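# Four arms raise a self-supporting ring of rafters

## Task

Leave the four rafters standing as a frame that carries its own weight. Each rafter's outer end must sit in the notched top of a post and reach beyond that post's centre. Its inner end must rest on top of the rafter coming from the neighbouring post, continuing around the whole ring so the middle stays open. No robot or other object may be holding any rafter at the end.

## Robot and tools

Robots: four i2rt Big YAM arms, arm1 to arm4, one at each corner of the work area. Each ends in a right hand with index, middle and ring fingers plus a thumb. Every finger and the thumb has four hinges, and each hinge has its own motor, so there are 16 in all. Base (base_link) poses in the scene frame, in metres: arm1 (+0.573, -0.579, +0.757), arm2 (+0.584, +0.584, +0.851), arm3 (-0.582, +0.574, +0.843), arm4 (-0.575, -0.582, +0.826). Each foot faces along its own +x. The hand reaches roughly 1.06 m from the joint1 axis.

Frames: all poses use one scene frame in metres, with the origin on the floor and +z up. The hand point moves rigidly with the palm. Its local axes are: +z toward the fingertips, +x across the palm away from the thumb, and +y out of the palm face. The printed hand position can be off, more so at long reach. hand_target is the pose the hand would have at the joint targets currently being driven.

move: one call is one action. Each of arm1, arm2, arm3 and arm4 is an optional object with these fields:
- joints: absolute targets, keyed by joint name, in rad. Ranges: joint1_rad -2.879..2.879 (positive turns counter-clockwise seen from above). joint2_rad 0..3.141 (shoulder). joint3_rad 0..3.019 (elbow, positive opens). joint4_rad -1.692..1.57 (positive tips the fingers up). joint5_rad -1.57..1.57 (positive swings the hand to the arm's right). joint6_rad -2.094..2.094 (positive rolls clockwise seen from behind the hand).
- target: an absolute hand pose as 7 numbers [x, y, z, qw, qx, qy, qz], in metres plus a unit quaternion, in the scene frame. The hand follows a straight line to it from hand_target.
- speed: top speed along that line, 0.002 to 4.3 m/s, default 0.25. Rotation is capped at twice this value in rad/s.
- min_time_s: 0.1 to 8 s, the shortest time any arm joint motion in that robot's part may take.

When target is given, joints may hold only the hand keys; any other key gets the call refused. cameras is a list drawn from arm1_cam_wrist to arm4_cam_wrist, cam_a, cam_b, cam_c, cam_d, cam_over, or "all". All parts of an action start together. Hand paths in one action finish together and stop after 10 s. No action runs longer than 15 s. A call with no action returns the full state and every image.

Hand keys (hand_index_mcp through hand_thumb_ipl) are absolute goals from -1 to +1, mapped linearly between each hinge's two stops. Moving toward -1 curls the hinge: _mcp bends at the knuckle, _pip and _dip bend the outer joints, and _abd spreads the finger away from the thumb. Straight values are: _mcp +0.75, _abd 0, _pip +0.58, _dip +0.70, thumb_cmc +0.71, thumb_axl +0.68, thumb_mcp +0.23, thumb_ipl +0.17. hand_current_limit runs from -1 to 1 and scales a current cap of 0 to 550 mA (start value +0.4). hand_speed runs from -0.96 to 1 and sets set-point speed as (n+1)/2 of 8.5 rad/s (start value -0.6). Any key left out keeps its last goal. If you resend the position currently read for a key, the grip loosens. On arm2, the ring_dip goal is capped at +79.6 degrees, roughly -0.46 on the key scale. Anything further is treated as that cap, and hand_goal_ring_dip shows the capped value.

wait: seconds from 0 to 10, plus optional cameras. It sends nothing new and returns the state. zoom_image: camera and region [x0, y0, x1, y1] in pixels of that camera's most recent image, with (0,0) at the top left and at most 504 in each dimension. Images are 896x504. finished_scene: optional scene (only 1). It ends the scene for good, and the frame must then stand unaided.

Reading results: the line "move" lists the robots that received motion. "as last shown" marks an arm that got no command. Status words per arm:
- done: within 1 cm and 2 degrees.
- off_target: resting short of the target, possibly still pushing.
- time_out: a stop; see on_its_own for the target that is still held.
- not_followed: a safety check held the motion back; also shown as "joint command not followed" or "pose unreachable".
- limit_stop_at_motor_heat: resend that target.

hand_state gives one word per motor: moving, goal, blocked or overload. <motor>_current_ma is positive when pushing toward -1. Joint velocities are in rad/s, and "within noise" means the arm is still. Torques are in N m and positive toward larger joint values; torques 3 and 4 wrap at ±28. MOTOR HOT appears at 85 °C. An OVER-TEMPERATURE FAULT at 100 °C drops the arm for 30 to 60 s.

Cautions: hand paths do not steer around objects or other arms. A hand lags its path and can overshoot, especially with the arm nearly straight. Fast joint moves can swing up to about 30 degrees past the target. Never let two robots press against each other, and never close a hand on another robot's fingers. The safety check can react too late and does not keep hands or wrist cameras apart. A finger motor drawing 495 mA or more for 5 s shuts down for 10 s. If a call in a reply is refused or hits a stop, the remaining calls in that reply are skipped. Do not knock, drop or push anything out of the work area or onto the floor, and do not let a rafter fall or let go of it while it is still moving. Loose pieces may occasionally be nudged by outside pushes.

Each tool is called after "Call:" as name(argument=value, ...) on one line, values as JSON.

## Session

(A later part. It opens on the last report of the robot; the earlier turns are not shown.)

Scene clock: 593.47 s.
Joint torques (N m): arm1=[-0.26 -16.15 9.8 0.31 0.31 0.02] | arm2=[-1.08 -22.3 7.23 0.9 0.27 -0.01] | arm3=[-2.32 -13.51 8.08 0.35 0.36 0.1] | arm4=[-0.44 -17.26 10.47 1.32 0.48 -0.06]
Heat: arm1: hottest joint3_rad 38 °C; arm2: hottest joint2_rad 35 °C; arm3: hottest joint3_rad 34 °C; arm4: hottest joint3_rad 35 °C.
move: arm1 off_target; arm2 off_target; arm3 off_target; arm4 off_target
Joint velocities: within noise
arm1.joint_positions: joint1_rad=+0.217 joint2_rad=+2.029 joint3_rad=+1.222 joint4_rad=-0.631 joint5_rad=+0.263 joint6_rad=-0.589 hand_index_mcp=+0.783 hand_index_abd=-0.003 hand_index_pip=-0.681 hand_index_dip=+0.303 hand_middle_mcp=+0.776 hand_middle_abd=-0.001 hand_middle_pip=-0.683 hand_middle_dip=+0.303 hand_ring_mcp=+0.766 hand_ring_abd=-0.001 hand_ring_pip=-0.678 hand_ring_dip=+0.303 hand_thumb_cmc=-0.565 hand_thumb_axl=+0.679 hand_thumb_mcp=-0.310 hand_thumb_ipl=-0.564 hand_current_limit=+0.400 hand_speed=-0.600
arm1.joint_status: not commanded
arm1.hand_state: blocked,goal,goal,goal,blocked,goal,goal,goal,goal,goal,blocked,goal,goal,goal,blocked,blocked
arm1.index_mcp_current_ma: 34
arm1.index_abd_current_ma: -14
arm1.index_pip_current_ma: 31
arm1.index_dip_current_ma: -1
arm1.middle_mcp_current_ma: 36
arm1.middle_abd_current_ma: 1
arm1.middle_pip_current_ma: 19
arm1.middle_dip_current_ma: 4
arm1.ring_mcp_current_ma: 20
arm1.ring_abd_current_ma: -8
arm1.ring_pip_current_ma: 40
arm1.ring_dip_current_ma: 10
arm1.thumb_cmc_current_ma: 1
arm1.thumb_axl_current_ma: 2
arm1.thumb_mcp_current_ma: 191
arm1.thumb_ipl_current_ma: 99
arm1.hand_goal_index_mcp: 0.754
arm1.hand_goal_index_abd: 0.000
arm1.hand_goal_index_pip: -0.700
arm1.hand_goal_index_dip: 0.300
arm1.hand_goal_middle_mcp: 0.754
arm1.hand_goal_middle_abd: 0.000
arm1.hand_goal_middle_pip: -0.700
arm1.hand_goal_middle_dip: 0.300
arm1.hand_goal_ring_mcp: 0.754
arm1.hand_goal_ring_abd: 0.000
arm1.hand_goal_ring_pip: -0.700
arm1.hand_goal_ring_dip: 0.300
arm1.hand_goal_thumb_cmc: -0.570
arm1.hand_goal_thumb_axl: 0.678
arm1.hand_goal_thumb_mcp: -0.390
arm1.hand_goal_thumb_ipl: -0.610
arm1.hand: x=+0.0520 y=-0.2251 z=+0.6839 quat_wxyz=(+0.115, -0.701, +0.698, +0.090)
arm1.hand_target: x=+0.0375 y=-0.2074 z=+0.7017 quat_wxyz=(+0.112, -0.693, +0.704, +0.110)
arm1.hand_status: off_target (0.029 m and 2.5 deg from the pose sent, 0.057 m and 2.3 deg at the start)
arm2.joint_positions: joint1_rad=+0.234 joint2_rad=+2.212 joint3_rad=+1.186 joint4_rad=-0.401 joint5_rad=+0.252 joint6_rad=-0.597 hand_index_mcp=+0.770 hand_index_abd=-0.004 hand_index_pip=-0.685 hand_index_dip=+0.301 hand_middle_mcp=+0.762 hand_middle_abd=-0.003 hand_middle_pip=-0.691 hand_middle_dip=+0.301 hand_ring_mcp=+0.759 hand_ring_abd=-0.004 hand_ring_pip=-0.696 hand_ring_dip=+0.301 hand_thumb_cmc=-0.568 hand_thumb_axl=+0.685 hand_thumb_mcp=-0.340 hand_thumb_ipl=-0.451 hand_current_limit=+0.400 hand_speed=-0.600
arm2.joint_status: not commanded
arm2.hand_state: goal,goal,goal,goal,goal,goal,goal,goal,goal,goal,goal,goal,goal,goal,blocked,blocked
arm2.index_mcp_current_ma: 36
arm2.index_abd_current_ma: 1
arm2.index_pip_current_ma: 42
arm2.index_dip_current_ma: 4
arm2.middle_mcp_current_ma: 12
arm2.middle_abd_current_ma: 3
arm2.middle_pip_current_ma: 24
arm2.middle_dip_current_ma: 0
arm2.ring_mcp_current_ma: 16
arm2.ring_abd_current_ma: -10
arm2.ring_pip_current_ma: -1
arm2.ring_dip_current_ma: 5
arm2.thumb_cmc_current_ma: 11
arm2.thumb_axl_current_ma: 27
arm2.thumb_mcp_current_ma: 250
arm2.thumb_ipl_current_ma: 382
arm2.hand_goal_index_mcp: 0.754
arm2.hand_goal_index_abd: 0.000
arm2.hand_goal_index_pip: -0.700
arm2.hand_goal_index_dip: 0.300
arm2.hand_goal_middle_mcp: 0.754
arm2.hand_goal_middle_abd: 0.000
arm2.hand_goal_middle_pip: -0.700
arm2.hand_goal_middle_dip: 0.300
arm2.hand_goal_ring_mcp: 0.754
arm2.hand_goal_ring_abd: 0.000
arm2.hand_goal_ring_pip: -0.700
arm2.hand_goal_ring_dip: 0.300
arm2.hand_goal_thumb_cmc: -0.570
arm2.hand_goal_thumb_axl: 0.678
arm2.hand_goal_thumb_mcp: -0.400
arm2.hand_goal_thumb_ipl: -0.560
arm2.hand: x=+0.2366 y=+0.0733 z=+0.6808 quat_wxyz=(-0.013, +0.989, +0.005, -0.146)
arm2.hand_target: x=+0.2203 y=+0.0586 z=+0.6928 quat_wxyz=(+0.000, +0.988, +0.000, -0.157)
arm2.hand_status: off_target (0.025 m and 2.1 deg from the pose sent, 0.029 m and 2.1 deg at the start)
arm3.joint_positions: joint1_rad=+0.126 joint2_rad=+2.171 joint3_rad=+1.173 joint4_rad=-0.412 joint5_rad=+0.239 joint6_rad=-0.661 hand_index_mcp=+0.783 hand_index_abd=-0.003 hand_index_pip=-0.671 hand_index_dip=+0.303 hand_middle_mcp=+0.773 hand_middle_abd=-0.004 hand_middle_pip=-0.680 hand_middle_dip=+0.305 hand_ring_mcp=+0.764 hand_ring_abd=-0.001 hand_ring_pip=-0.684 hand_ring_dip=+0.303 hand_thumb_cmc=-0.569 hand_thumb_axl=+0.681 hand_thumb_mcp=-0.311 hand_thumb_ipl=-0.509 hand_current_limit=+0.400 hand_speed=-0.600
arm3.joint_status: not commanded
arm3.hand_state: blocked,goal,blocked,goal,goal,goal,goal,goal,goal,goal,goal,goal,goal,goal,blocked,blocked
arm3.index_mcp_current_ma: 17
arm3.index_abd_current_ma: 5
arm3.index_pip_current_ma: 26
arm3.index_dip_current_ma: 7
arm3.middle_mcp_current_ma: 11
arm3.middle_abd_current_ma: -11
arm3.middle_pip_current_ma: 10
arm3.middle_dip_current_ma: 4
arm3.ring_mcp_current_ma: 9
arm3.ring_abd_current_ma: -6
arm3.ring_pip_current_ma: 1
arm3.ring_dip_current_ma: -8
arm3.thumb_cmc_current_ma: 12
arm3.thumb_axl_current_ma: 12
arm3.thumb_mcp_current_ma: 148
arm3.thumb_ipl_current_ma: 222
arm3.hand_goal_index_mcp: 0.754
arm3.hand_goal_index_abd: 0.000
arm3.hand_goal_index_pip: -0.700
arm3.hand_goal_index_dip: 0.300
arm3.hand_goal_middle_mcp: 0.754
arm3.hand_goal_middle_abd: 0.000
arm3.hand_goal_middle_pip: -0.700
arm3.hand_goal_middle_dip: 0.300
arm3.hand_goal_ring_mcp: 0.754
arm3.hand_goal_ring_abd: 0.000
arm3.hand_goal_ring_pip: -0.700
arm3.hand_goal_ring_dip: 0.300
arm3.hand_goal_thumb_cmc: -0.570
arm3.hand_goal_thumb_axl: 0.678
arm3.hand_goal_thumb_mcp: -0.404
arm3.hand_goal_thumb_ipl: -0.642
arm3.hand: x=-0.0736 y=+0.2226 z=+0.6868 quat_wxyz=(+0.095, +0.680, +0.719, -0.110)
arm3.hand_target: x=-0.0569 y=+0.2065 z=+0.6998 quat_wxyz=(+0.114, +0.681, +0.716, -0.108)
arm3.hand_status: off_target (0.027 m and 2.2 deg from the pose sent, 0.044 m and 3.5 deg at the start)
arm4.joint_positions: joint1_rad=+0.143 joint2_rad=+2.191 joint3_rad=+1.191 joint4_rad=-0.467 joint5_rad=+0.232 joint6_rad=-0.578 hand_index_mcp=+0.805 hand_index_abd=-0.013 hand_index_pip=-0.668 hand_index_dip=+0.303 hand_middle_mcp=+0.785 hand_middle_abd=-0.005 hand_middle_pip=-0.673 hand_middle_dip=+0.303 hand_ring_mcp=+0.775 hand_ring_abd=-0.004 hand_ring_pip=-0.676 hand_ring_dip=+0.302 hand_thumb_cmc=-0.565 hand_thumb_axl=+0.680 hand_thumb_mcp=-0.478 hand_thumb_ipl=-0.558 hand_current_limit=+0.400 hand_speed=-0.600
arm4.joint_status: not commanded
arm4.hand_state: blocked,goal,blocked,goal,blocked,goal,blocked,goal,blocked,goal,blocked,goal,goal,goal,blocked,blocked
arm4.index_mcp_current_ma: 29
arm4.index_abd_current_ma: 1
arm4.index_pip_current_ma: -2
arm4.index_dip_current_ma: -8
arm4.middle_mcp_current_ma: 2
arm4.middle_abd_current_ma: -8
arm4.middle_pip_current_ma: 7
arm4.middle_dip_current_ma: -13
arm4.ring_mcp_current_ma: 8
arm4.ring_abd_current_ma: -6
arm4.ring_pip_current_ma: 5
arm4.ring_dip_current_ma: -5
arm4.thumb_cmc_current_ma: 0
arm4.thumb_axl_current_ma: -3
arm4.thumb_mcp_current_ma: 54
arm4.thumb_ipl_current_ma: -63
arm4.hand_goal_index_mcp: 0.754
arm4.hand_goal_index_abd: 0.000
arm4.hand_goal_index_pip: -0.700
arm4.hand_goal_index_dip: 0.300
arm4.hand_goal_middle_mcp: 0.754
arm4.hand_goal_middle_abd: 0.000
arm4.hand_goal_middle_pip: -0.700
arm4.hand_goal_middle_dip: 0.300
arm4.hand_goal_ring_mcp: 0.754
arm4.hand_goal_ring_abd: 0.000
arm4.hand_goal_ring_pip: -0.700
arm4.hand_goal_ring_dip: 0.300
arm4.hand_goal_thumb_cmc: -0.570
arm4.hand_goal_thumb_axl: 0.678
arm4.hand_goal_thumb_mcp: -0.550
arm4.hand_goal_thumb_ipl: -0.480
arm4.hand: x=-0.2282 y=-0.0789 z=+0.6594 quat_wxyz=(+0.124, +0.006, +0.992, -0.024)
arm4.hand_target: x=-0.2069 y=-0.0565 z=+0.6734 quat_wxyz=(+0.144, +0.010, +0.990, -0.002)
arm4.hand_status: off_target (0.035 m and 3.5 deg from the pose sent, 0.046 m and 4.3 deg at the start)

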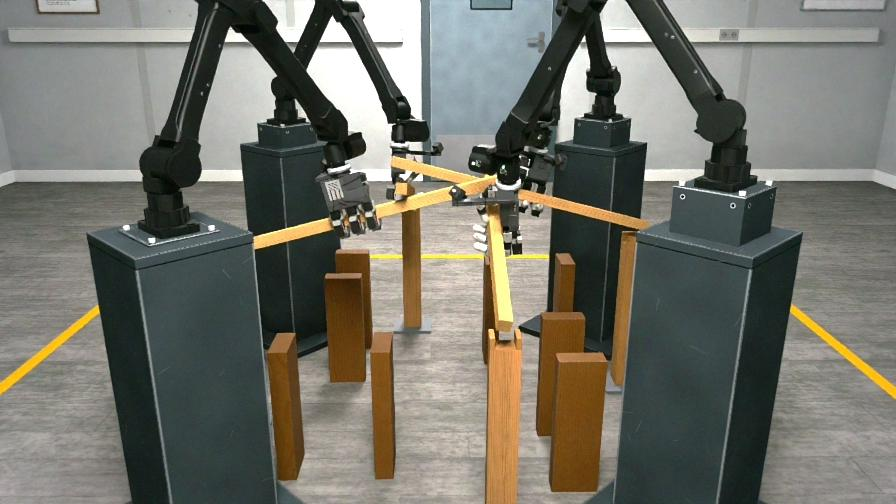

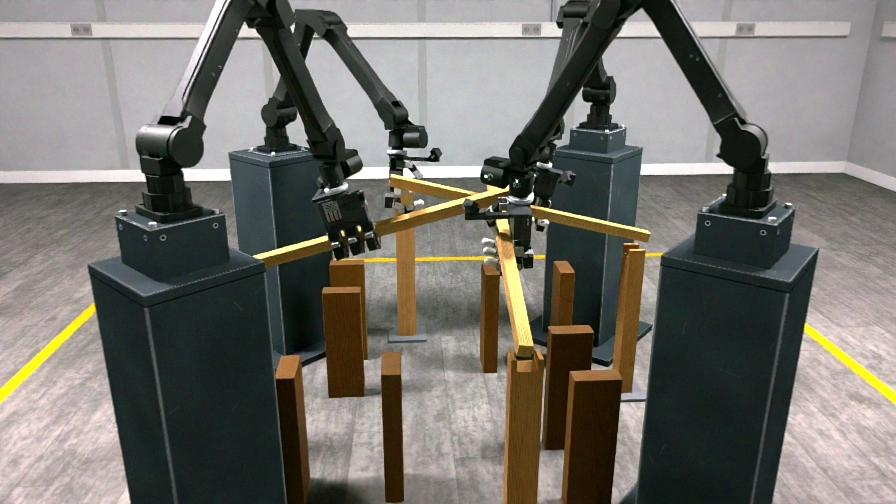

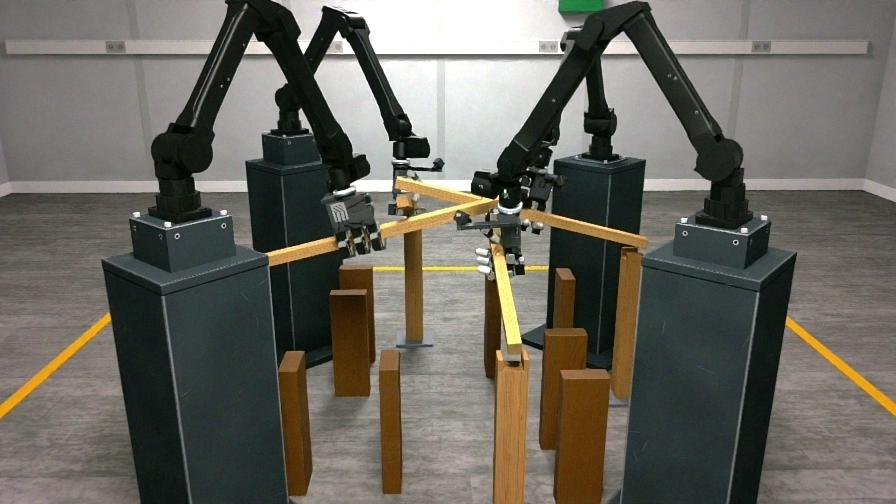

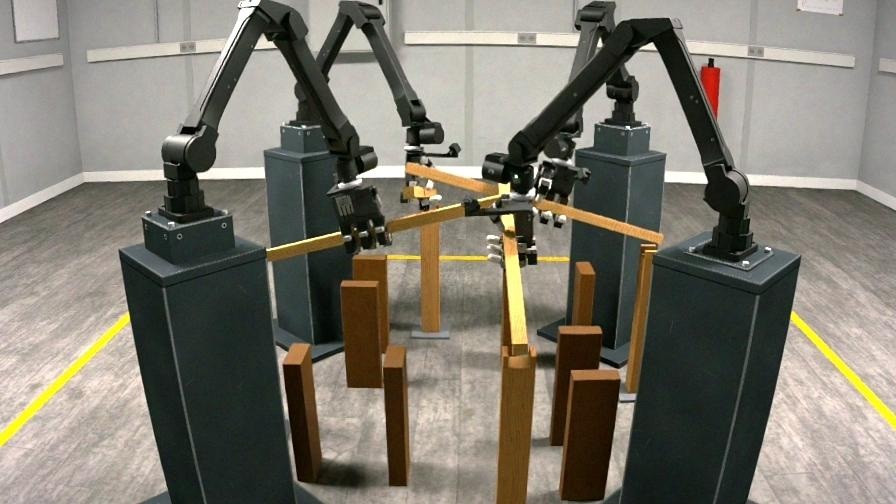

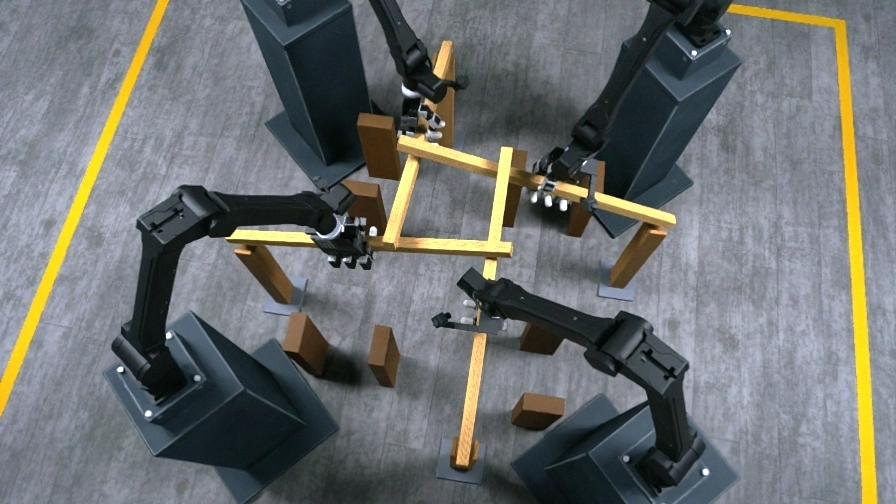

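Call:
move(arm1={"target":[0.042,-0.195,0.704,-0.11293,0.68344,-0.71306,-0.10824],"speed":0.05}, arm2={"target":[0.213,0.058,0.692,0,0.98769,0,-0.15643],"speed":0.05}, arm3={"target":[-0.056,0.189,0.701,0.11337,0.68051,0.71585,-0.10777],"speed":0.05}, arm4={"target":[-0.196,-0.0575,0.672,0.14347,0.0181,0.98948,-0.0026],"speed":0.05}, cameras=["cam_a","cam_b","cam_c","cam_d","cam_over"])

Call:
zoom_image(camera="cam_a", region=[440, 280, 600, 400])

Call:
zoom_image(camera="cam_b", region=[440, 300, 600, 420])

Call:
zoom_image(camera="cam_c", region=[440, 300, 600, 420])

Call:
zoom_image(camera="cam_d", region=[440, 300, 600, 420])

Call:
zoom_image(camera="cam_d", region=[580, 190, 700, 290])

Call:
zoom_image(camera="cam_c", region=[580, 190, 700, 290])

Call:
zoom_image(camera="cam_b", region=[580, 190, 700, 290])

Call:
zoom_image(camera="cam_a", region=[580, 190, 700, 290])

Scene clock: 630.17 s.
Joint torques (N m): arm1=[-0.03 -15.79 10.04 0.4 0.25 0.05] | arm2=[-1.08 -22.48 7.28 0.95 0.27 -0.01] | arm3=[-2.32 -13.8 8.29 0.36 0.42 0.12] | arm4=[-0.44 -17.26 10.61 0.95 0.45 -0.04]
Heat: arm1: hottest joint3_rad 43 °C; arm2: hottest joint2_rad 37 °C; arm3: hottest joint3_rad 35 °C; arm4: hottest joint3_rad 36 °C.
move: arm1 off_target; arm2 off_target; arm3 off_target; arm4 off_target
Joint velocities: within noise
arm1.joint_positions: joint1_rad=+0.199 joint2_rad=+2.029 joint3_rad=+1.232 joint4_rad=-0.643 joint5_rad=+0.263 joint6_rad=-0.589 hand_index_mcp=+0.783 hand_index_abd=-0.003 hand_index_pip=-0.681 hand_index_dip=+0.303 hand_middle_mcp=+0.776 hand_middle_abd=-0.001 hand_middle_pip=-0.683 hand_middle_dip=+0.303 hand_ring_mcp=+0.766 hand_ring_abd=-0.001 hand_ring_pip=-0.678 hand_ring_dip=+0.303 hand_thumb_cmc=-0.565 hand_thumb_axl=+0.679 hand_thumb_mcp=-0.310 hand_thumb_ipl=-0.564 hand_current_limit=+0.400 hand_speed=-0.600
arm1.joint_status: not commanded
arm1.hand_state: blocked,goal,goal,goal,blocked,goal,goal,goal,goal,goal,blocked,goal,goal,goal,blocked,blocked
arm1.index_mcp_current_ma: 36
arm1.index_abd_current_ma: -12
arm1.index_pip_current_ma: 33
arm1.index_dip_current_ma: 11
arm1.middle_mcp_current_ma: 38
arm1.middle_abd_current_ma: 12
arm1.middle_pip_current_ma: 18
arm1.middle_dip_current_ma: 8
arm1.ring_mcp_current_ma: 13
arm1.ring_abd_current_ma: -17
arm1.ring_pip_current_ma: 21
arm1.ring_dip_current_ma: -4
arm1.thumb_cmc_current_ma: 6
arm1.thumb_axl_current_ma: 7
arm1.thumb_mcp_current_ma: 183
arm1.thumb_ipl_current_ma: 115
arm1.hand_goal_index_mcp: 0.754
arm1.hand_goal_index_abd: 0.000
arm1.hand_goal_index_pip: -0.700
arm1.hand_goal_index_dip: 0.300
arm1.hand_goal_middle_mcp: 0.754
arm1.hand_goal_middle_abd: 0.000
arm1.hand_goal_middle_pip: -0.700
arm1.hand_goal_middle_dip: 0.300
arm1.hand_goal_ring_mcp: 0.754
arm1.hand_goal_ring_abd: 0.000
arm1.hand_goal_ring_pip: -0.700
arm1.hand_goal_ring_dip: 0.300
arm1.hand_goal_thumb_cmc: -0.570
arm1.hand_goal_thumb_axl: 0.678
arm1.hand_goal_thumb_mcp: -0.390
arm1.hand_goal_thumb_ipl: -0.610
arm1.hand: x=+0.0570 y=-0.2142 z=+0.6862 quat_wxyz=(+0.116, -0.695, +0.705, +0.088)
arm1.hand_target: x=+0.0431 y=-0.1956 z=+0.7047 quat_wxyz=(+0.113, -0.683, +0.713, +0.108)
arm1.hand_status: off_target (0.030 m and 2.8 deg from the pose sent, 0.038 m and 3.4 deg at the start)
arm2.joint_positions: joint1_rad=+0.222 joint2_rad=+2.218 joint3_rad=+1.198 joint4_rad=-0.407 joint5_rad=+0.250 joint6_rad=-0.608 hand_index_mcp=+0.770 hand_index_abd=-0.004 hand_index_pip=-0.685 hand_index_dip=+0.301 hand_middle_mcp=+0.762 hand_middle_abd=-0.003 hand_middle_pip=-0.691 hand_middle_dip=+0.301 hand_ring_mcp=+0.759 hand_ring_abd=-0.004 hand_ring_pip=-0.696 hand_ring_dip=+0.301 hand_thumb_cmc=-0.568 hand_thumb_axl=+0.685 hand_thumb_mcp=-0.340 hand_thumb_ipl=-0.451 hand_current_limit=+0.400 hand_speed=-0.600
arm2.joint_status: not commanded
arm2.hand_state: goal,goal,goal,goal,goal,goal,goal,goal,goal,goal,goal,goal,goal,goal,blocked,blocked
arm2.index_mcp_current_ma: 42
arm2.index_abd_current_ma: -2
arm2.index_pip_current_ma: 41
arm2.index_dip_current_ma: 0
arm2.middle_mcp_current_ma: 14
arm2.middle_abd_current_ma: -3
arm2.middle_pip_current_ma: 24
arm2.middle_dip_current_ma: -2
arm2.ring_mcp_current_ma: 21
arm2.ring_abd_current_ma: -11
arm2.ring_pip_current_ma: 2
arm2.ring_dip_current_ma: 5
arm2.thumb_cmc_current_ma: 11
arm2.thumb_axl_current_ma: 25
arm2.thumb_mcp_current_ma: 250
arm2.thumb_ipl_current_ma: 381
arm2.hand_goal_index_mcp: 0.754
arm2.hand_goal_index_abd: 0.000
arm2.hand_goal_index_pip: -0.700
arm2.hand_goal_index_dip: 0.300
arm2.hand_goal_middle_mcp: 0.754
arm2.hand_goal_middle_abd: 0.000
arm2.hand_goal_middle_pip: -0.700
arm2.hand_goal_middle_dip: 0.300
arm2.hand_goal_ring_mcp: 0.754
arm2.hand_goal_ring_abd: 0.000
arm2.hand_goal_ring_pip: -0.700
arm2.hand_goal_ring_dip: 0.300
arm2.hand_goal_thumb_cmc: -0.570
arm2.hand_goal_thumb_axl: 0.678
arm2.hand_goal_thumb_mcp: -0.400
arm2.hand_goal_thumb_ipl: -0.560
arm2.hand: x=+0.2295 y=+0.0736 z=+0.6804 quat_wxyz=(-0.014, +0.989, +0.005, -0.145)
arm2.hand_target: x=+0.2133 y=+0.0586 z=+0.6929 quat_wxyz=(+0.000, +0.988, +0.000, -0.157)
arm2.hand_status: off_target (0.025 m and 2.1 deg from the pose sent, 0.030 m and 2.1 deg at the start)
arm3.joint_positions: joint1_rad=+0.099 joint2_rad=+2.182 joint3_rad=+1.203 joint4_rad=-0.427 joint5_rad=+0.232 joint6_rad=-0.689 hand_index_mcp=+0.783 hand_index_abd=-0.003 hand_index_pip=-0.671 hand_index_dip=+0.303 hand_middle_mcp=+0.773 hand_middle_abd=-0.004 hand_middle_pip=-0.680 hand_middle_dip=+0.305 hand_ring_mcp=+0.764 hand_ring_abd=-0.001 hand_ring_pip=-0.684 hand_ring_dip=+0.303 hand_thumb_cmc=-0.569 hand_thumb_axl=+0.681 hand_thumb_mcp=-0.311 hand_thumb_ipl=-0.509 hand_current_limit=+0.400 hand_speed=-0.600
arm3.joint_status: not commanded
arm3.hand_state: blocked,goal,blocked,goal,goal,goal,goal,goal,goal,goal,goal,goal,goal,goal,blocked,blocked
arm3.index_mcp_current_ma: 18
arm3.index_abd_current_ma: 3
arm3.index_pip_current_ma: 20
arm3.index_dip_current_ma: -2
arm3.middle_mcp_current_ma: 2
arm3.middle_abd_current_ma: -3
arm3.middle_pip_current_ma: 18
arm3.middle_dip_current_ma: -13
arm3.ring_mcp_current_ma: -14
arm3.ring_abd_current_ma: 12
arm3.ring_pip_current_ma: 7
arm3.ring_dip_current_ma: -15
arm3.thumb_cmc_current_ma: 4
arm3.thumb_axl_current_ma: 4
arm3.thumb_mcp_current_ma: 158
arm3.thumb_ipl_current_ma: 241
arm3.hand_goal_index_mcp: 0.754
arm3.hand_goal_index_abd: 0.000
arm3.hand_goal_index_pip: -0.700
arm3.hand_goal_index_dip: 0.300
arm3.hand_goal_middle_mcp: 0.754
arm3.hand_goal_middle_abd: 0.000
arm3.hand_goal_middle_pip: -0.700
arm3.hand_goal_middle_dip: 0.300
arm3.hand_goal_ring_mcp: 0.754
arm3.hand_goal_ring_abd: 0.000
arm3.hand_goal_ring_pip: -0.700
arm3.hand_goal_ring_dip: 0.300
arm3.hand_goal_thumb_cmc: -0.570
arm3.hand_goal_thumb_axl: 0.678
arm3.hand_goal_thumb_mcp: -0.404
arm3.hand_goal_thumb_ipl: -0.642
arm3.hand: x=-0.0735 y=+0.2063 z=+0.6881 quat_wxyz=(+0.094, +0.680, +0.719, -0.109)
arm3.hand_target: x=-0.0569 y=+0.1895 z=+0.7019 quat_wxyz=(+0.114, +0.681, +0.716, -0.108)
arm3.hand_status: off_target (0.028 m and 2.3 deg from the pose sent, 0.040 m and 2.2 deg at the start)
arm4.joint_positions: joint1_rad=+0.127 joint2_rad=+2.197 joint3_rad=+1.204 joint4_rad=-0.467 joint5_rad=+0.232 joint6_rad=-0.578 hand_index_mcp=+0.805 hand_index_abd=-0.013 hand_index_pip=-0.668 hand_index_dip=+0.303 hand_middle_mcp=+0.785 hand_middle_abd=-0.005 hand_middle_pip=-0.673 hand_middle_dip=+0.303 hand_ring_mcp=+0.775 hand_ring_abd=-0.004 hand_ring_pip=-0.676 hand_ring_dip=+0.302 hand_thumb_cmc=-0.566 hand_thumb_axl=+0.680 hand_thumb_mcp=-0.478 hand_thumb_ipl=-0.558 hand_current_limit=+0.400 hand_speed=-0.600
arm4.joint_status: not commanded
arm4.hand_state: blocked,goal,blocked,goal,blocked,goal,blocked,goal,blocked,goal,blocked,goal,goal,goal,blocked,blocked
arm4.index_mcp_current_ma: 32
arm4.index_abd_current_ma: 9
arm4.index_pip_current_ma: 11
arm4.index_dip_current_ma: -4
arm4.middle_mcp_current_ma: -2
arm4.middle_abd_current_ma: -4
arm4.middle_pip_current_ma: 12
arm4.middle_dip_current_ma: 7
arm4.ring_mcp_current_ma: 12
arm4.ring_abd_current_ma: -7
arm4.ring_pip_current_ma: -8
arm4.ring_dip_current_ma: 3
arm4.thumb_cmc_current_ma: -1
arm4.thumb_axl_current_ma: -10
arm4.thumb_mcp_current_ma: 50
arm4.thumb_ipl_current_ma: -60
arm4.hand_goal_index_mcp: 0.754
arm4.hand_goal_index_abd: 0.000
arm4.hand_goal_index_pip: -0.700
arm4.hand_goal_index_dip: 0.300
arm4.hand_goal_middle_mcp: 0.754
arm4.hand_goal_middle_abd: 0.000
arm4.hand_goal_middle_pip: -0.700
arm4.hand_goal_middle_dip: 0.300
arm4.hand_goal_ring_mcp: 0.754
arm4.hand_goal_ring_abd: 0.000
arm4.hand_goal_ring_pip: -0.700
arm4.hand_goal_ring_dip: 0.300
arm4.hand_goal_thumb_cmc: -0.570
arm4.hand_goal_thumb_axl: 0.678
arm4.hand_goal_thumb_mcp: -0.550
arm4.hand_goal_thumb_ipl: -0.480
arm4.hand: x=-0.2173 y=-0.0797 z=+0.6597 quat_wxyz=(+0.126, +0.014, +0.992, -0.023)
arm4.hand_target: x=-0.1969 y=-0.0589 z=+0.6731 quat_wxyz=(+0.143, +0.018, +0.989, -0.003)
arm4.hand_status: off_target (0.033 m and 3.1 deg from the pose sent, 0.041 m and 3.6 deg at the start)

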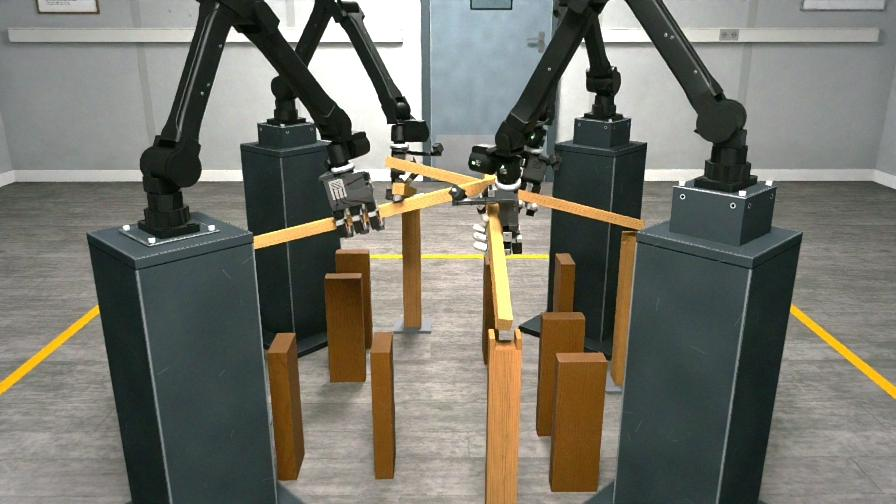

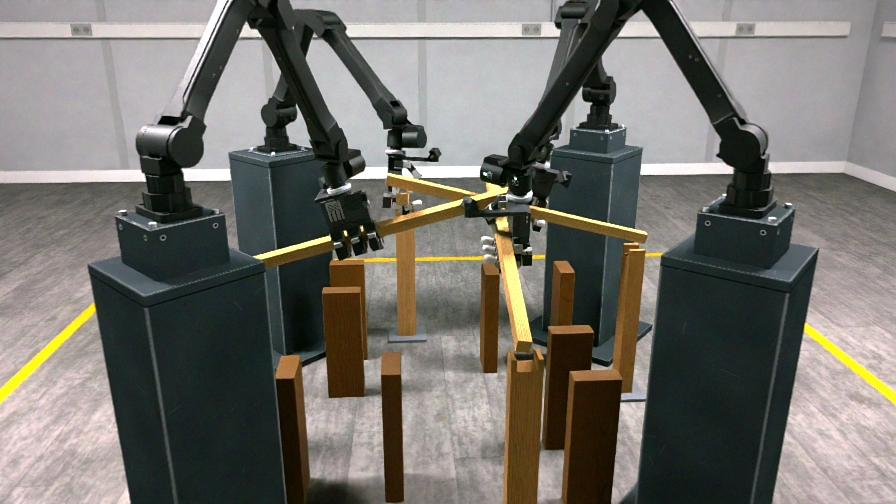

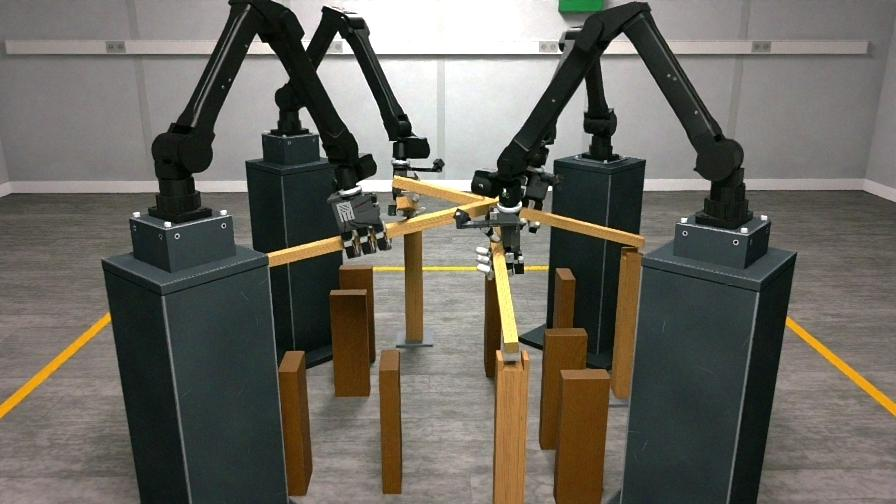

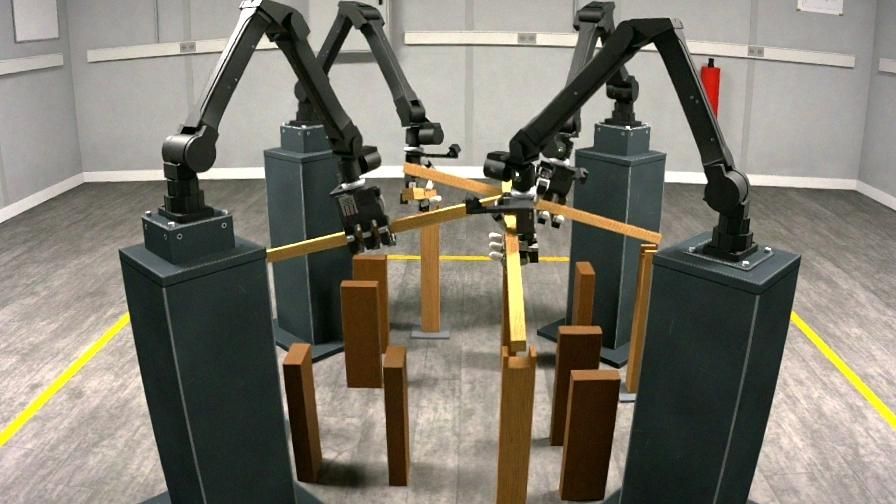

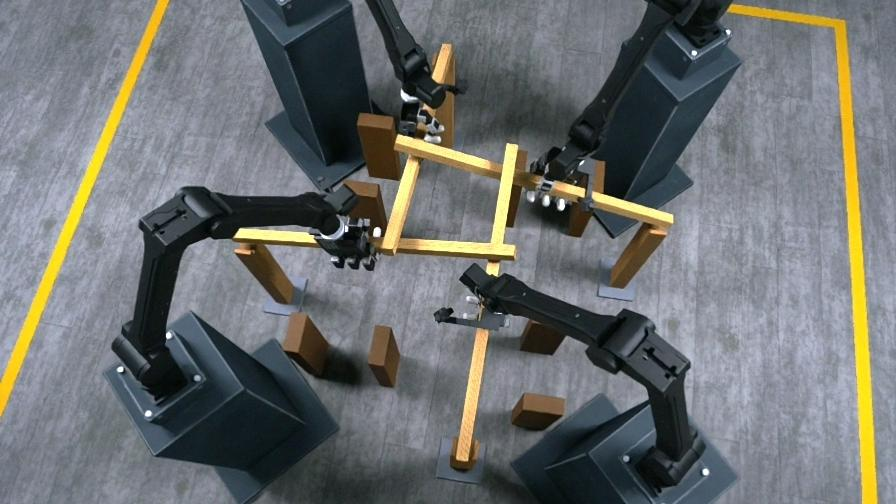

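Scaled by 3.150.

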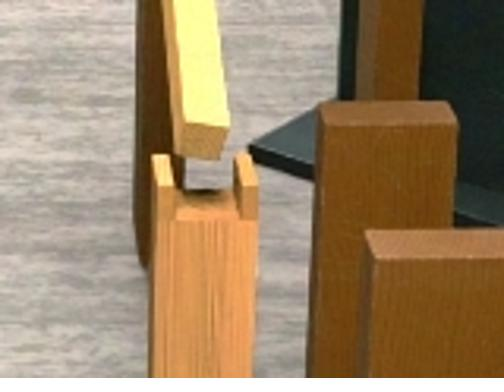

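Scaled by 3.150.

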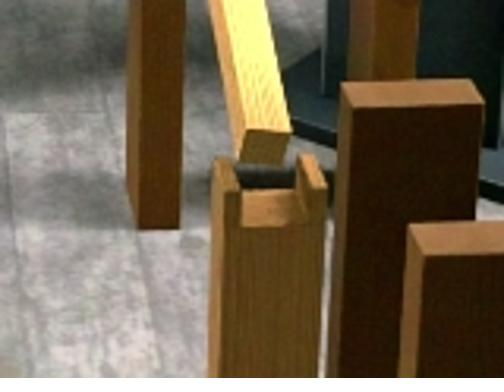

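Scaled by 3.150.

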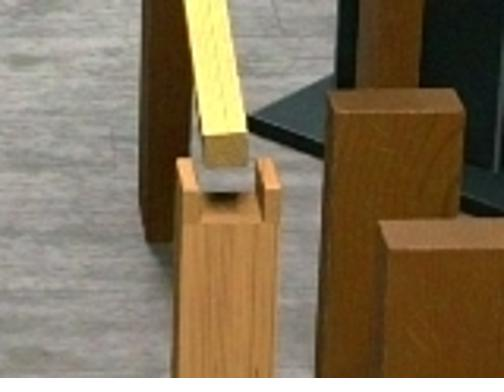

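Scaled by 3.150.

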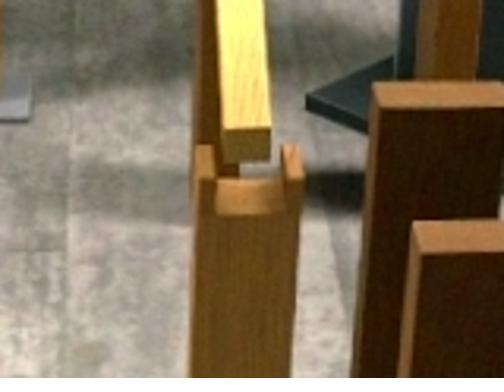

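Scaled by 4.200.

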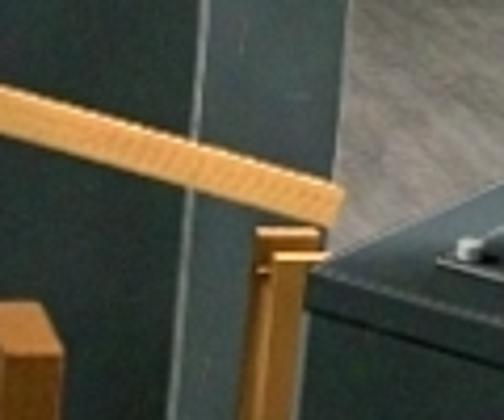

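Scaled by 4.200.

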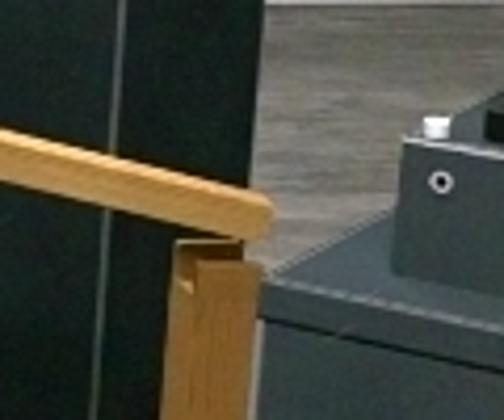

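Scaled by 4.200.

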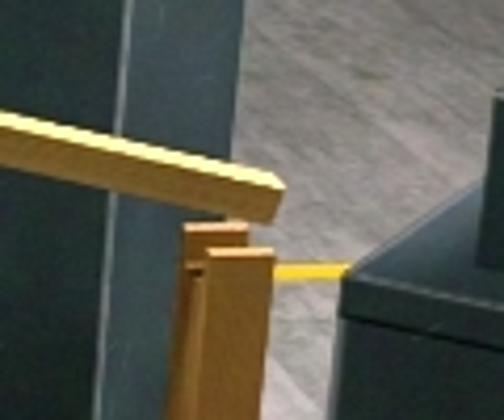

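Scaled by 4.200.

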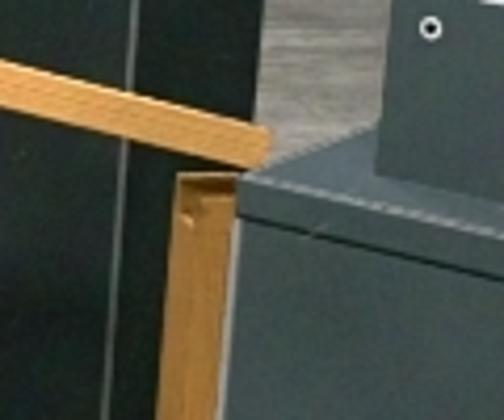

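Call:
move(arm1={"target":[0.043,-0.195,0.679,-0.11293,0.68344,-0.71306,-0.10824],"speed":0.05}, arm2={"target":[0.213,0.058,0.667,0,0.98769,0,-0.15643],"speed":0.05}, arm3={"target":[-0.061,0.189,0.676,0.11337,0.68051,0.71585,-0.10777],"speed":0.05}, arm4={"target":[-0.196,-0.0625,0.647,0.14347,0.0181,0.98948,-0.0026],"speed":0.05}, cameras=["cam_a","cam_b","cam_c","cam_d"])

Call:
zoom_image(camera="cam_a", region=[440, 280, 560, 380])

Call:
zoom_image(camera="cam_b", region=[460, 300, 580, 400])

Call:
zoom_image(camera="cam_c", region=[440, 300, 560, 400])

Call:
zoom_image(camera="cam_d", region=[460, 300, 580, 400])

Call:
zoom_image(camera="cam_d", region=[580, 190, 700, 290])

Call:
zoom_image(camera="cam_b", region=[580, 190, 700, 290])

Scene clock: 642.73 s.
Joint torques (N m): arm1=[-0.44 -17.14 8.8 1.5 0.24 0.01] | arm2=[-1.03 -22.89 6.79 1.7 0.28 -0.01] | arm3=[-2.55 -14.1 7.51 0.95 0.36 0.1] | arm4=[-0.5 -18.08 9.77 1.24 0.44 -0.08]
Heat: arm1: hottest joint3_rad 42 °C; arm2: hottest joint2_rad 37 °C; arm3: hottest joint3_rad 36 °C; arm4: hottest joint3_rad 38 °C.
move: arm1 off_target; arm2 off_target; arm3 off_target; arm4 off_target
Joint velocities: within noise
arm1.joint_positions: joint1_rad=+0.198 joint2_rad=+2.076 joint3_rad=+1.232 joint4_rad=-0.613 joint5_rad=+0.263 joint6_rad=-0.589 hand_index_mcp=+0.783 hand_index_abd=-0.003 hand_index_pip=-0.681 hand_index_dip=+0.303 hand_middle_mcp=+0.776 hand_middle_abd=-0.001 hand_middle_pip=-0.683 hand_middle_dip=+0.303 hand_ring_mcp=+0.766 hand_ring_abd=-0.001 hand_ring_pip=-0.678 hand_ring_dip=+0.303 hand_thumb_cmc=-0.565 hand_thumb_axl=+0.679 hand_thumb_mcp=-0.310 hand_thumb_ipl=-0.564 hand_current_limit=+0.400 hand_speed=-0.600
arm1.joint_status: not commanded
arm1.hand_state: blocked,goal,goal,goal,blocked,goal,goal,goal,goal,goal,blocked,goal,goal,goal,blocked,blocked
arm1.index_mcp_current_ma: 42
arm1.index_abd_current_ma: -8
arm1.index_pip_current_ma: 33
arm1.index_dip_current_ma: 10
arm1.middle_mcp_current_ma: 35
arm1.middle_abd_current_ma: 3
arm1.middle_pip_current_ma: 19
arm1.middle_dip_current_ma: 6
arm1.ring_mcp_current_ma: 12
arm1.ring_abd_current_ma: -10
arm1.ring_pip_current_ma: 33
arm1.ring_dip_current_ma: -5
arm1.thumb_cmc_current_ma: 0
arm1.thumb_axl_current_ma: -8
arm1.thumb_mcp_current_ma: 187
arm1.thumb_ipl_current_ma: 113
arm1.hand_goal_index_mcp: 0.754
arm1.hand_goal_index_abd: 0.000
arm1.hand_goal_index_pip: -0.700
arm1.hand_goal_index_dip: 0.300
arm1.hand_goal_middle_mcp: 0.754
arm1.hand_goal_middle_abd: 0.000
arm1.hand_goal_middle_pip: -0.700
arm1.hand_goal_middle_dip: 0.300
arm1.hand_goal_ring_mcp: 0.754
arm1.hand_goal_ring_abd: 0.000
arm1.hand_goal_ring_pip: -0.700
arm1.hand_goal_ring_dip: 0.300
arm1.hand_goal_thumb_cmc: -0.570
arm1.hand_goal_thumb_axl: 0.678
arm1.hand_goal_thumb_mcp: -0.390
arm1.hand_goal_thumb_ipl: -0.610
arm1.hand: x=+0.0595 y=-0.2153 z=+0.6611 quat_wxyz=(+0.118, -0.695, +0.704, +0.080)
arm1.hand_target: x=+0.0441 y=-0.1957 z=+0.6798 quat_wxyz=(+0.113, -0.684, +0.713, +0.108)
arm1.hand_status: off_target (0.032 m and 3.7 deg from the pose sent, 0.025 m and 2.8 deg at the start)
arm2.joint_positions: joint1_rad=+0.222 joint2_rad=+2.276 joint3_rad=+1.212 joint4_rad=-0.382 joint5_rad=+0.249 joint6_rad=-0.608 hand_index_mcp=+0.770 hand_index_abd=-0.004 hand_index_pip=-0.685 hand_index_dip=+0.301 hand_middle_mcp=+0.762 hand_middle_abd=-0.003 hand_middle_pip=-0.691 hand_middle_dip=+0.301 hand_ring_mcp=+0.759 hand_ring_abd=-0.004 hand_ring_pip=-0.696 hand_ring_dip=+0.301 hand_thumb_cmc=-0.568 hand_thumb_axl=+0.685 hand_thumb_mcp=-0.340 hand_thumb_ipl=-0.451 hand_current_limit=+0.400 hand_speed=-0.600
arm2.joint_status: not commanded
arm2.hand_state: goal,goal,goal,goal,goal,goal,goal,goal,goal,goal,goal,goal,goal,goal,blocked,blocked
arm2.index_mcp_current_ma: 37
arm2.index_abd_current_ma: 0
arm2.index_pip_current_ma: 40
arm2.index_dip_current_ma: 2
arm2.middle_mcp_current_ma: 11
arm2.middle_abd_current_ma: 0
arm2.middle_pip_current_ma: 22
arm2.middle_dip_current_ma: -3
arm2.ring_mcp_current_ma: 16
arm2.ring_abd_current_ma: -10
arm2.ring_pip_current_ma: 0
arm2.ring_dip_current_ma: 5
arm2.thumb_cmc_current_ma: 9
arm2.thumb_axl_current_ma: 34
arm2.thumb_mcp_current_ma: 247
arm2.thumb_ipl_current_ma: 380
arm2.hand_goal_index_mcp: 0.754
arm2.hand_goal_index_abd: 0.000
arm2.hand_goal_index_pip: -0.700
arm2.hand_goal_index_dip: 0.300
arm2.hand_goal_middle_mcp: 0.754
arm2.hand_goal_middle_abd: 0.000
arm2.hand_goal_middle_pip: -0.700
arm2.hand_goal_middle_dip: 0.300
arm2.hand_goal_ring_mcp: 0.754
arm2.hand_goal_ring_abd: 0.000
arm2.hand_goal_ring_pip: -0.700
arm2.hand_goal_ring_dip: 0.300
arm2.hand_goal_thumb_cmc: -0.570
arm2.hand_goal_thumb_axl: 0.678
arm2.hand_goal_thumb_mcp: -0.400
arm2.hand_goal_thumb_ipl: -0.560
arm2.hand: x=+0.2319 y=+0.0775 z=+0.6527 quat_wxyz=(-0.022, +0.990, +0.006, -0.139)
arm2.hand_target: x=+0.2136 y=+0.0589 z=+0.6680 quat_wxyz=(+0.000, +0.988, +0.000, -0.156)
arm2.hand_status: off_target (0.031 m and 3.3 deg from the pose sent, 0.026 m and 2.2 deg at the start)
arm3.joint_positions: joint1_rad=+0.097 joint2_rad=+2.232 joint3_rad=+1.203 joint4_rad=-0.391 joint5_rad=+0.232 joint6_rad=-0.693 hand_index_mcp=+0.783 hand_index_abd=-0.003 hand_index_pip=-0.671 hand_index_dip=+0.303 hand_middle_mcp=+0.773 hand_middle_abd=-0.004 hand_middle_pip=-0.680 hand_middle_dip=+0.305 hand_ring_mcp=+0.764 hand_ring_abd=-0.001 hand_ring_pip=-0.684 hand_ring_dip=+0.303 hand_thumb_cmc=-0.569 hand_thumb_axl=+0.681 hand_thumb_mcp=-0.311 hand_thumb_ipl=-0.509 hand_current_limit=+0.400 hand_speed=-0.600
arm3.joint_status: not commanded
arm3.hand_state: blocked,goal,blocked,goal,goal,goal,goal,goal,goal,goal,goal,goal,goal,goal,blocked,blocked
arm3.index_mcp_current_ma: 40
arm3.index_abd_current_ma: 0
arm3.index_pip_current_ma: 24
arm3.index_dip_current_ma: -15
arm3.middle_mcp_current_ma: 19
arm3.middle_abd_current_ma: 7
arm3.middle_pip_current_ma: 23
arm3.middle_dip_current_ma: 2
arm3.ring_mcp_current_ma: -1
arm3.ring_abd_current_ma: 23
arm3.ring_pip_current_ma: 15
arm3.ring_dip_current_ma: -1
arm3.thumb_cmc_current_ma: 3
arm3.thumb_axl_current_ma: 6
arm3.thumb_mcp_current_ma: 162
arm3.thumb_ipl_current_ma: 231
arm3.hand_goal_index_mcp: 0.754
arm3.hand_goal_index_abd: 0.000
arm3.hand_goal_index_pip: -0.700
arm3.hand_goal_index_dip: 0.300
arm3.hand_goal_middle_mcp: 0.754
arm3.hand_goal_middle_abd: 0.000
arm3.hand_goal_middle_pip: -0.700
arm3.hand_goal_middle_dip: 0.300
arm3.hand_goal_ring_mcp: 0.754
arm3.hand_goal_ring_abd: 0.000
arm3.hand_goal_ring_pip: -0.700
arm3.hand_goal_ring_dip: 0.300
arm3.hand_goal_thumb_cmc: -0.570
arm3.hand_goal_thumb_axl: 0.678
arm3.hand_goal_thumb_mcp: -0.404
arm3.hand_goal_thumb_ipl: -0.642
arm3.hand: x=-0.0796 y=+0.2093 z=+0.6617 quat_wxyz=(+0.086, +0.679, +0.721, -0.110)
arm3.hand_target: x=-0.0620 y=+0.1897 z=+0.6770 quat_wxyz=(+0.113, +0.680, +0.716, -0.108)
arm3.hand_status: off_target (0.031 m and 3.2 deg from the pose sent, 0.025 m and 2.3 deg at the start)
arm4.joint_positions: joint1_rad=+0.124 joint2_rad=+2.250 joint3_rad=+1.204 joint4_rad=-0.422 joint5_rad=+0.232 joint6_rad=-0.580 hand_index_mcp=+0.804 hand_index_abd=-0.013 hand_index_pip=-0.668 hand_index_dip=+0.303 hand_middle_mcp=+0.785 hand_middle_abd=-0.005 hand_middle_pip=-0.673 hand_middle_dip=+0.303 hand_ring_mcp=+0.775 hand_ring_abd=-0.004 hand_ring_pip=-0.676 hand_ring_dip=+0.302 hand_thumb_cmc=-0.566 hand_thumb_axl=+0.680 hand_thumb_mcp=-0.478 hand_thumb_ipl=-0.558 hand_current_limit=+0.400 hand_speed=-0.600
arm4.joint_status: not commanded
arm4.hand_state: blocked,goal,blocked,goal,blocked,goal,blocked,goal,blocked,goal,blocked,goal,goal,goal,blocked,blocked
arm4.index_mcp_current_ma: 26
arm4.index_abd_current_ma: 8
arm4.index_pip_current_ma: 7
arm4.index_dip_current_ma: -7
arm4.middle_mcp_current_ma: -1
arm4.middle_abd_current_ma: -4
arm4.middle_pip_current_ma: 2
arm4.middle_dip_current_ma: -5
arm4.ring_mcp_current_ma: 19
arm4.ring_abd_current_ma: -5
arm4.ring_pip_current_ma: -5
arm4.ring_dip_current_ma: -2
arm4.thumb_cmc_current_ma: 2
arm4.thumb_axl_current_ma: -6
arm4.thumb_mcp_current_ma: 33
arm4.thumb_ipl_current_ma: -56
arm4.hand_goal_index_mcp: 0.754
arm4.hand_goal_index_abd: 0.000
arm4.hand_goal_index_pip: -0.700
arm4.hand_goal_index_dip: 0.300
arm4.hand_goal_middle_mcp: 0.754
arm4.hand_goal_middle_abd: 0.000
arm4.hand_goal_middle_pip: -0.700
arm4.hand_goal_middle_dip: 0.300
arm4.hand_goal_ring_mcp: 0.754
arm4.hand_goal_ring_abd: 0.000
arm4.hand_goal_ring_pip: -0.700
arm4.hand_goal_ring_dip: 0.300
arm4.hand_goal_thumb_cmc: -0.570
arm4.hand_goal_thumb_axl: 0.678
arm4.hand_goal_thumb_mcp: -0.550
arm4.hand_goal_thumb_ipl: -0.480
arm4.hand: x=-0.2188 y=-0.0851 z=+0.6337 quat_wxyz=(+0.124, +0.014, +0.992, -0.026)
arm4.hand_target: x=-0.1968 y=-0.0639 z=+0.6485 quat_wxyz=(+0.144, +0.018, +0.989, -0.003)
arm4.hand_status: off_target (0.035 m and 3.5 deg from the pose sent, 0.030 m and 3.1 deg at the start)

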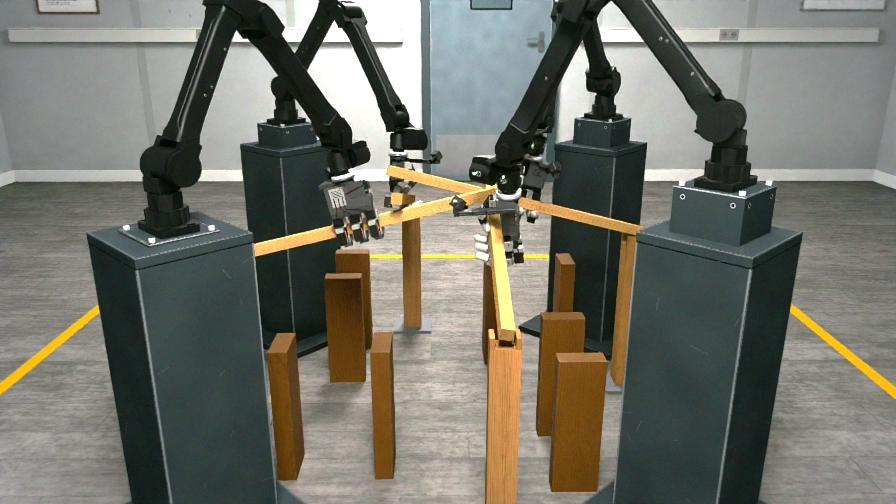

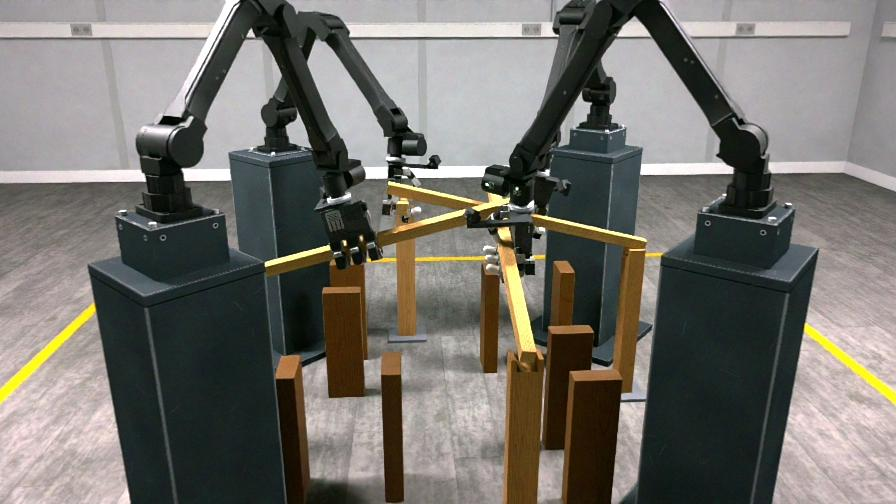

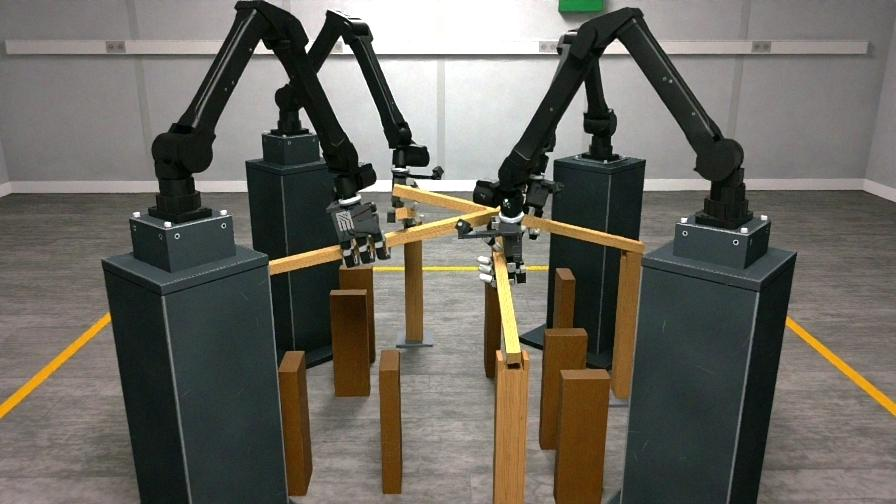

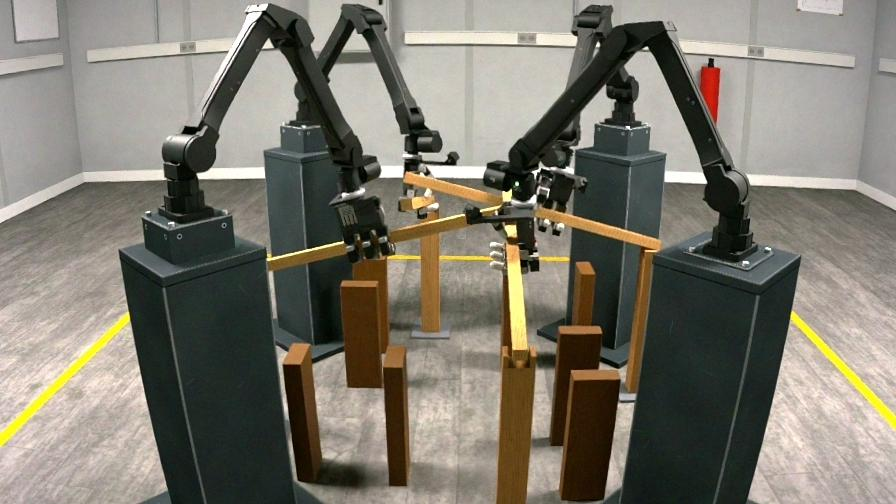

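Scaled by 4.200.

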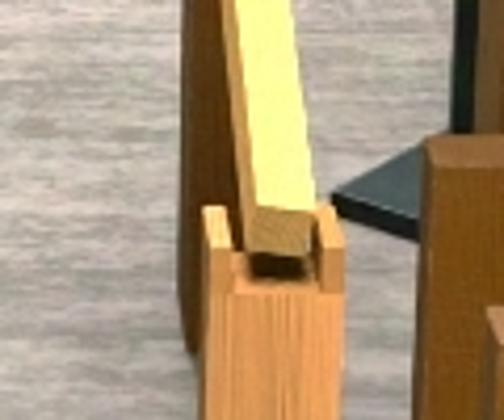

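Scaled by 4.200.

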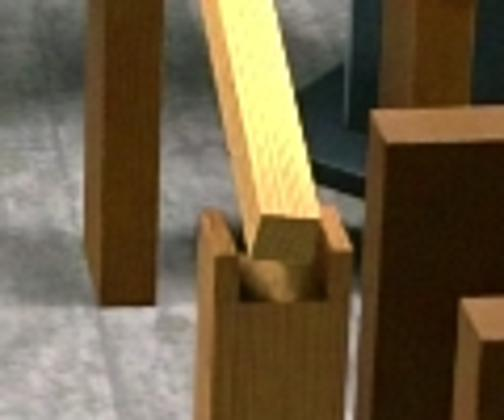

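Scaled by 4.200.

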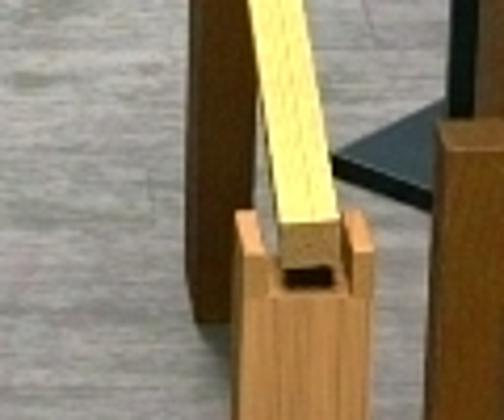

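Scaled by 4.200.

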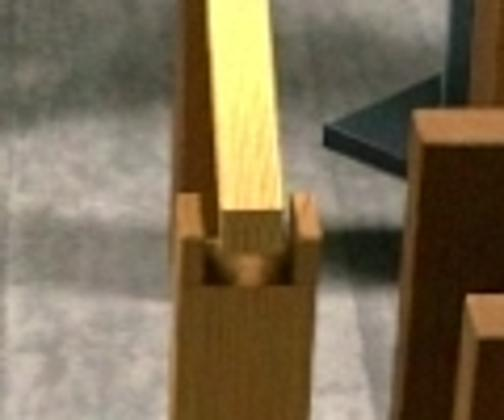

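Scaled by 4.200.

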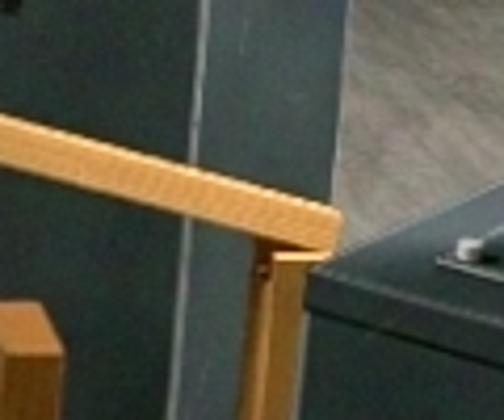

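Scaled by 4.200.

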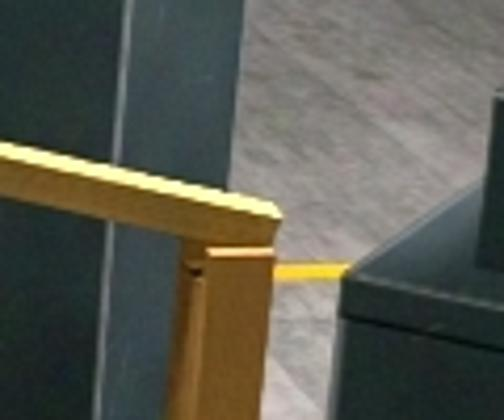

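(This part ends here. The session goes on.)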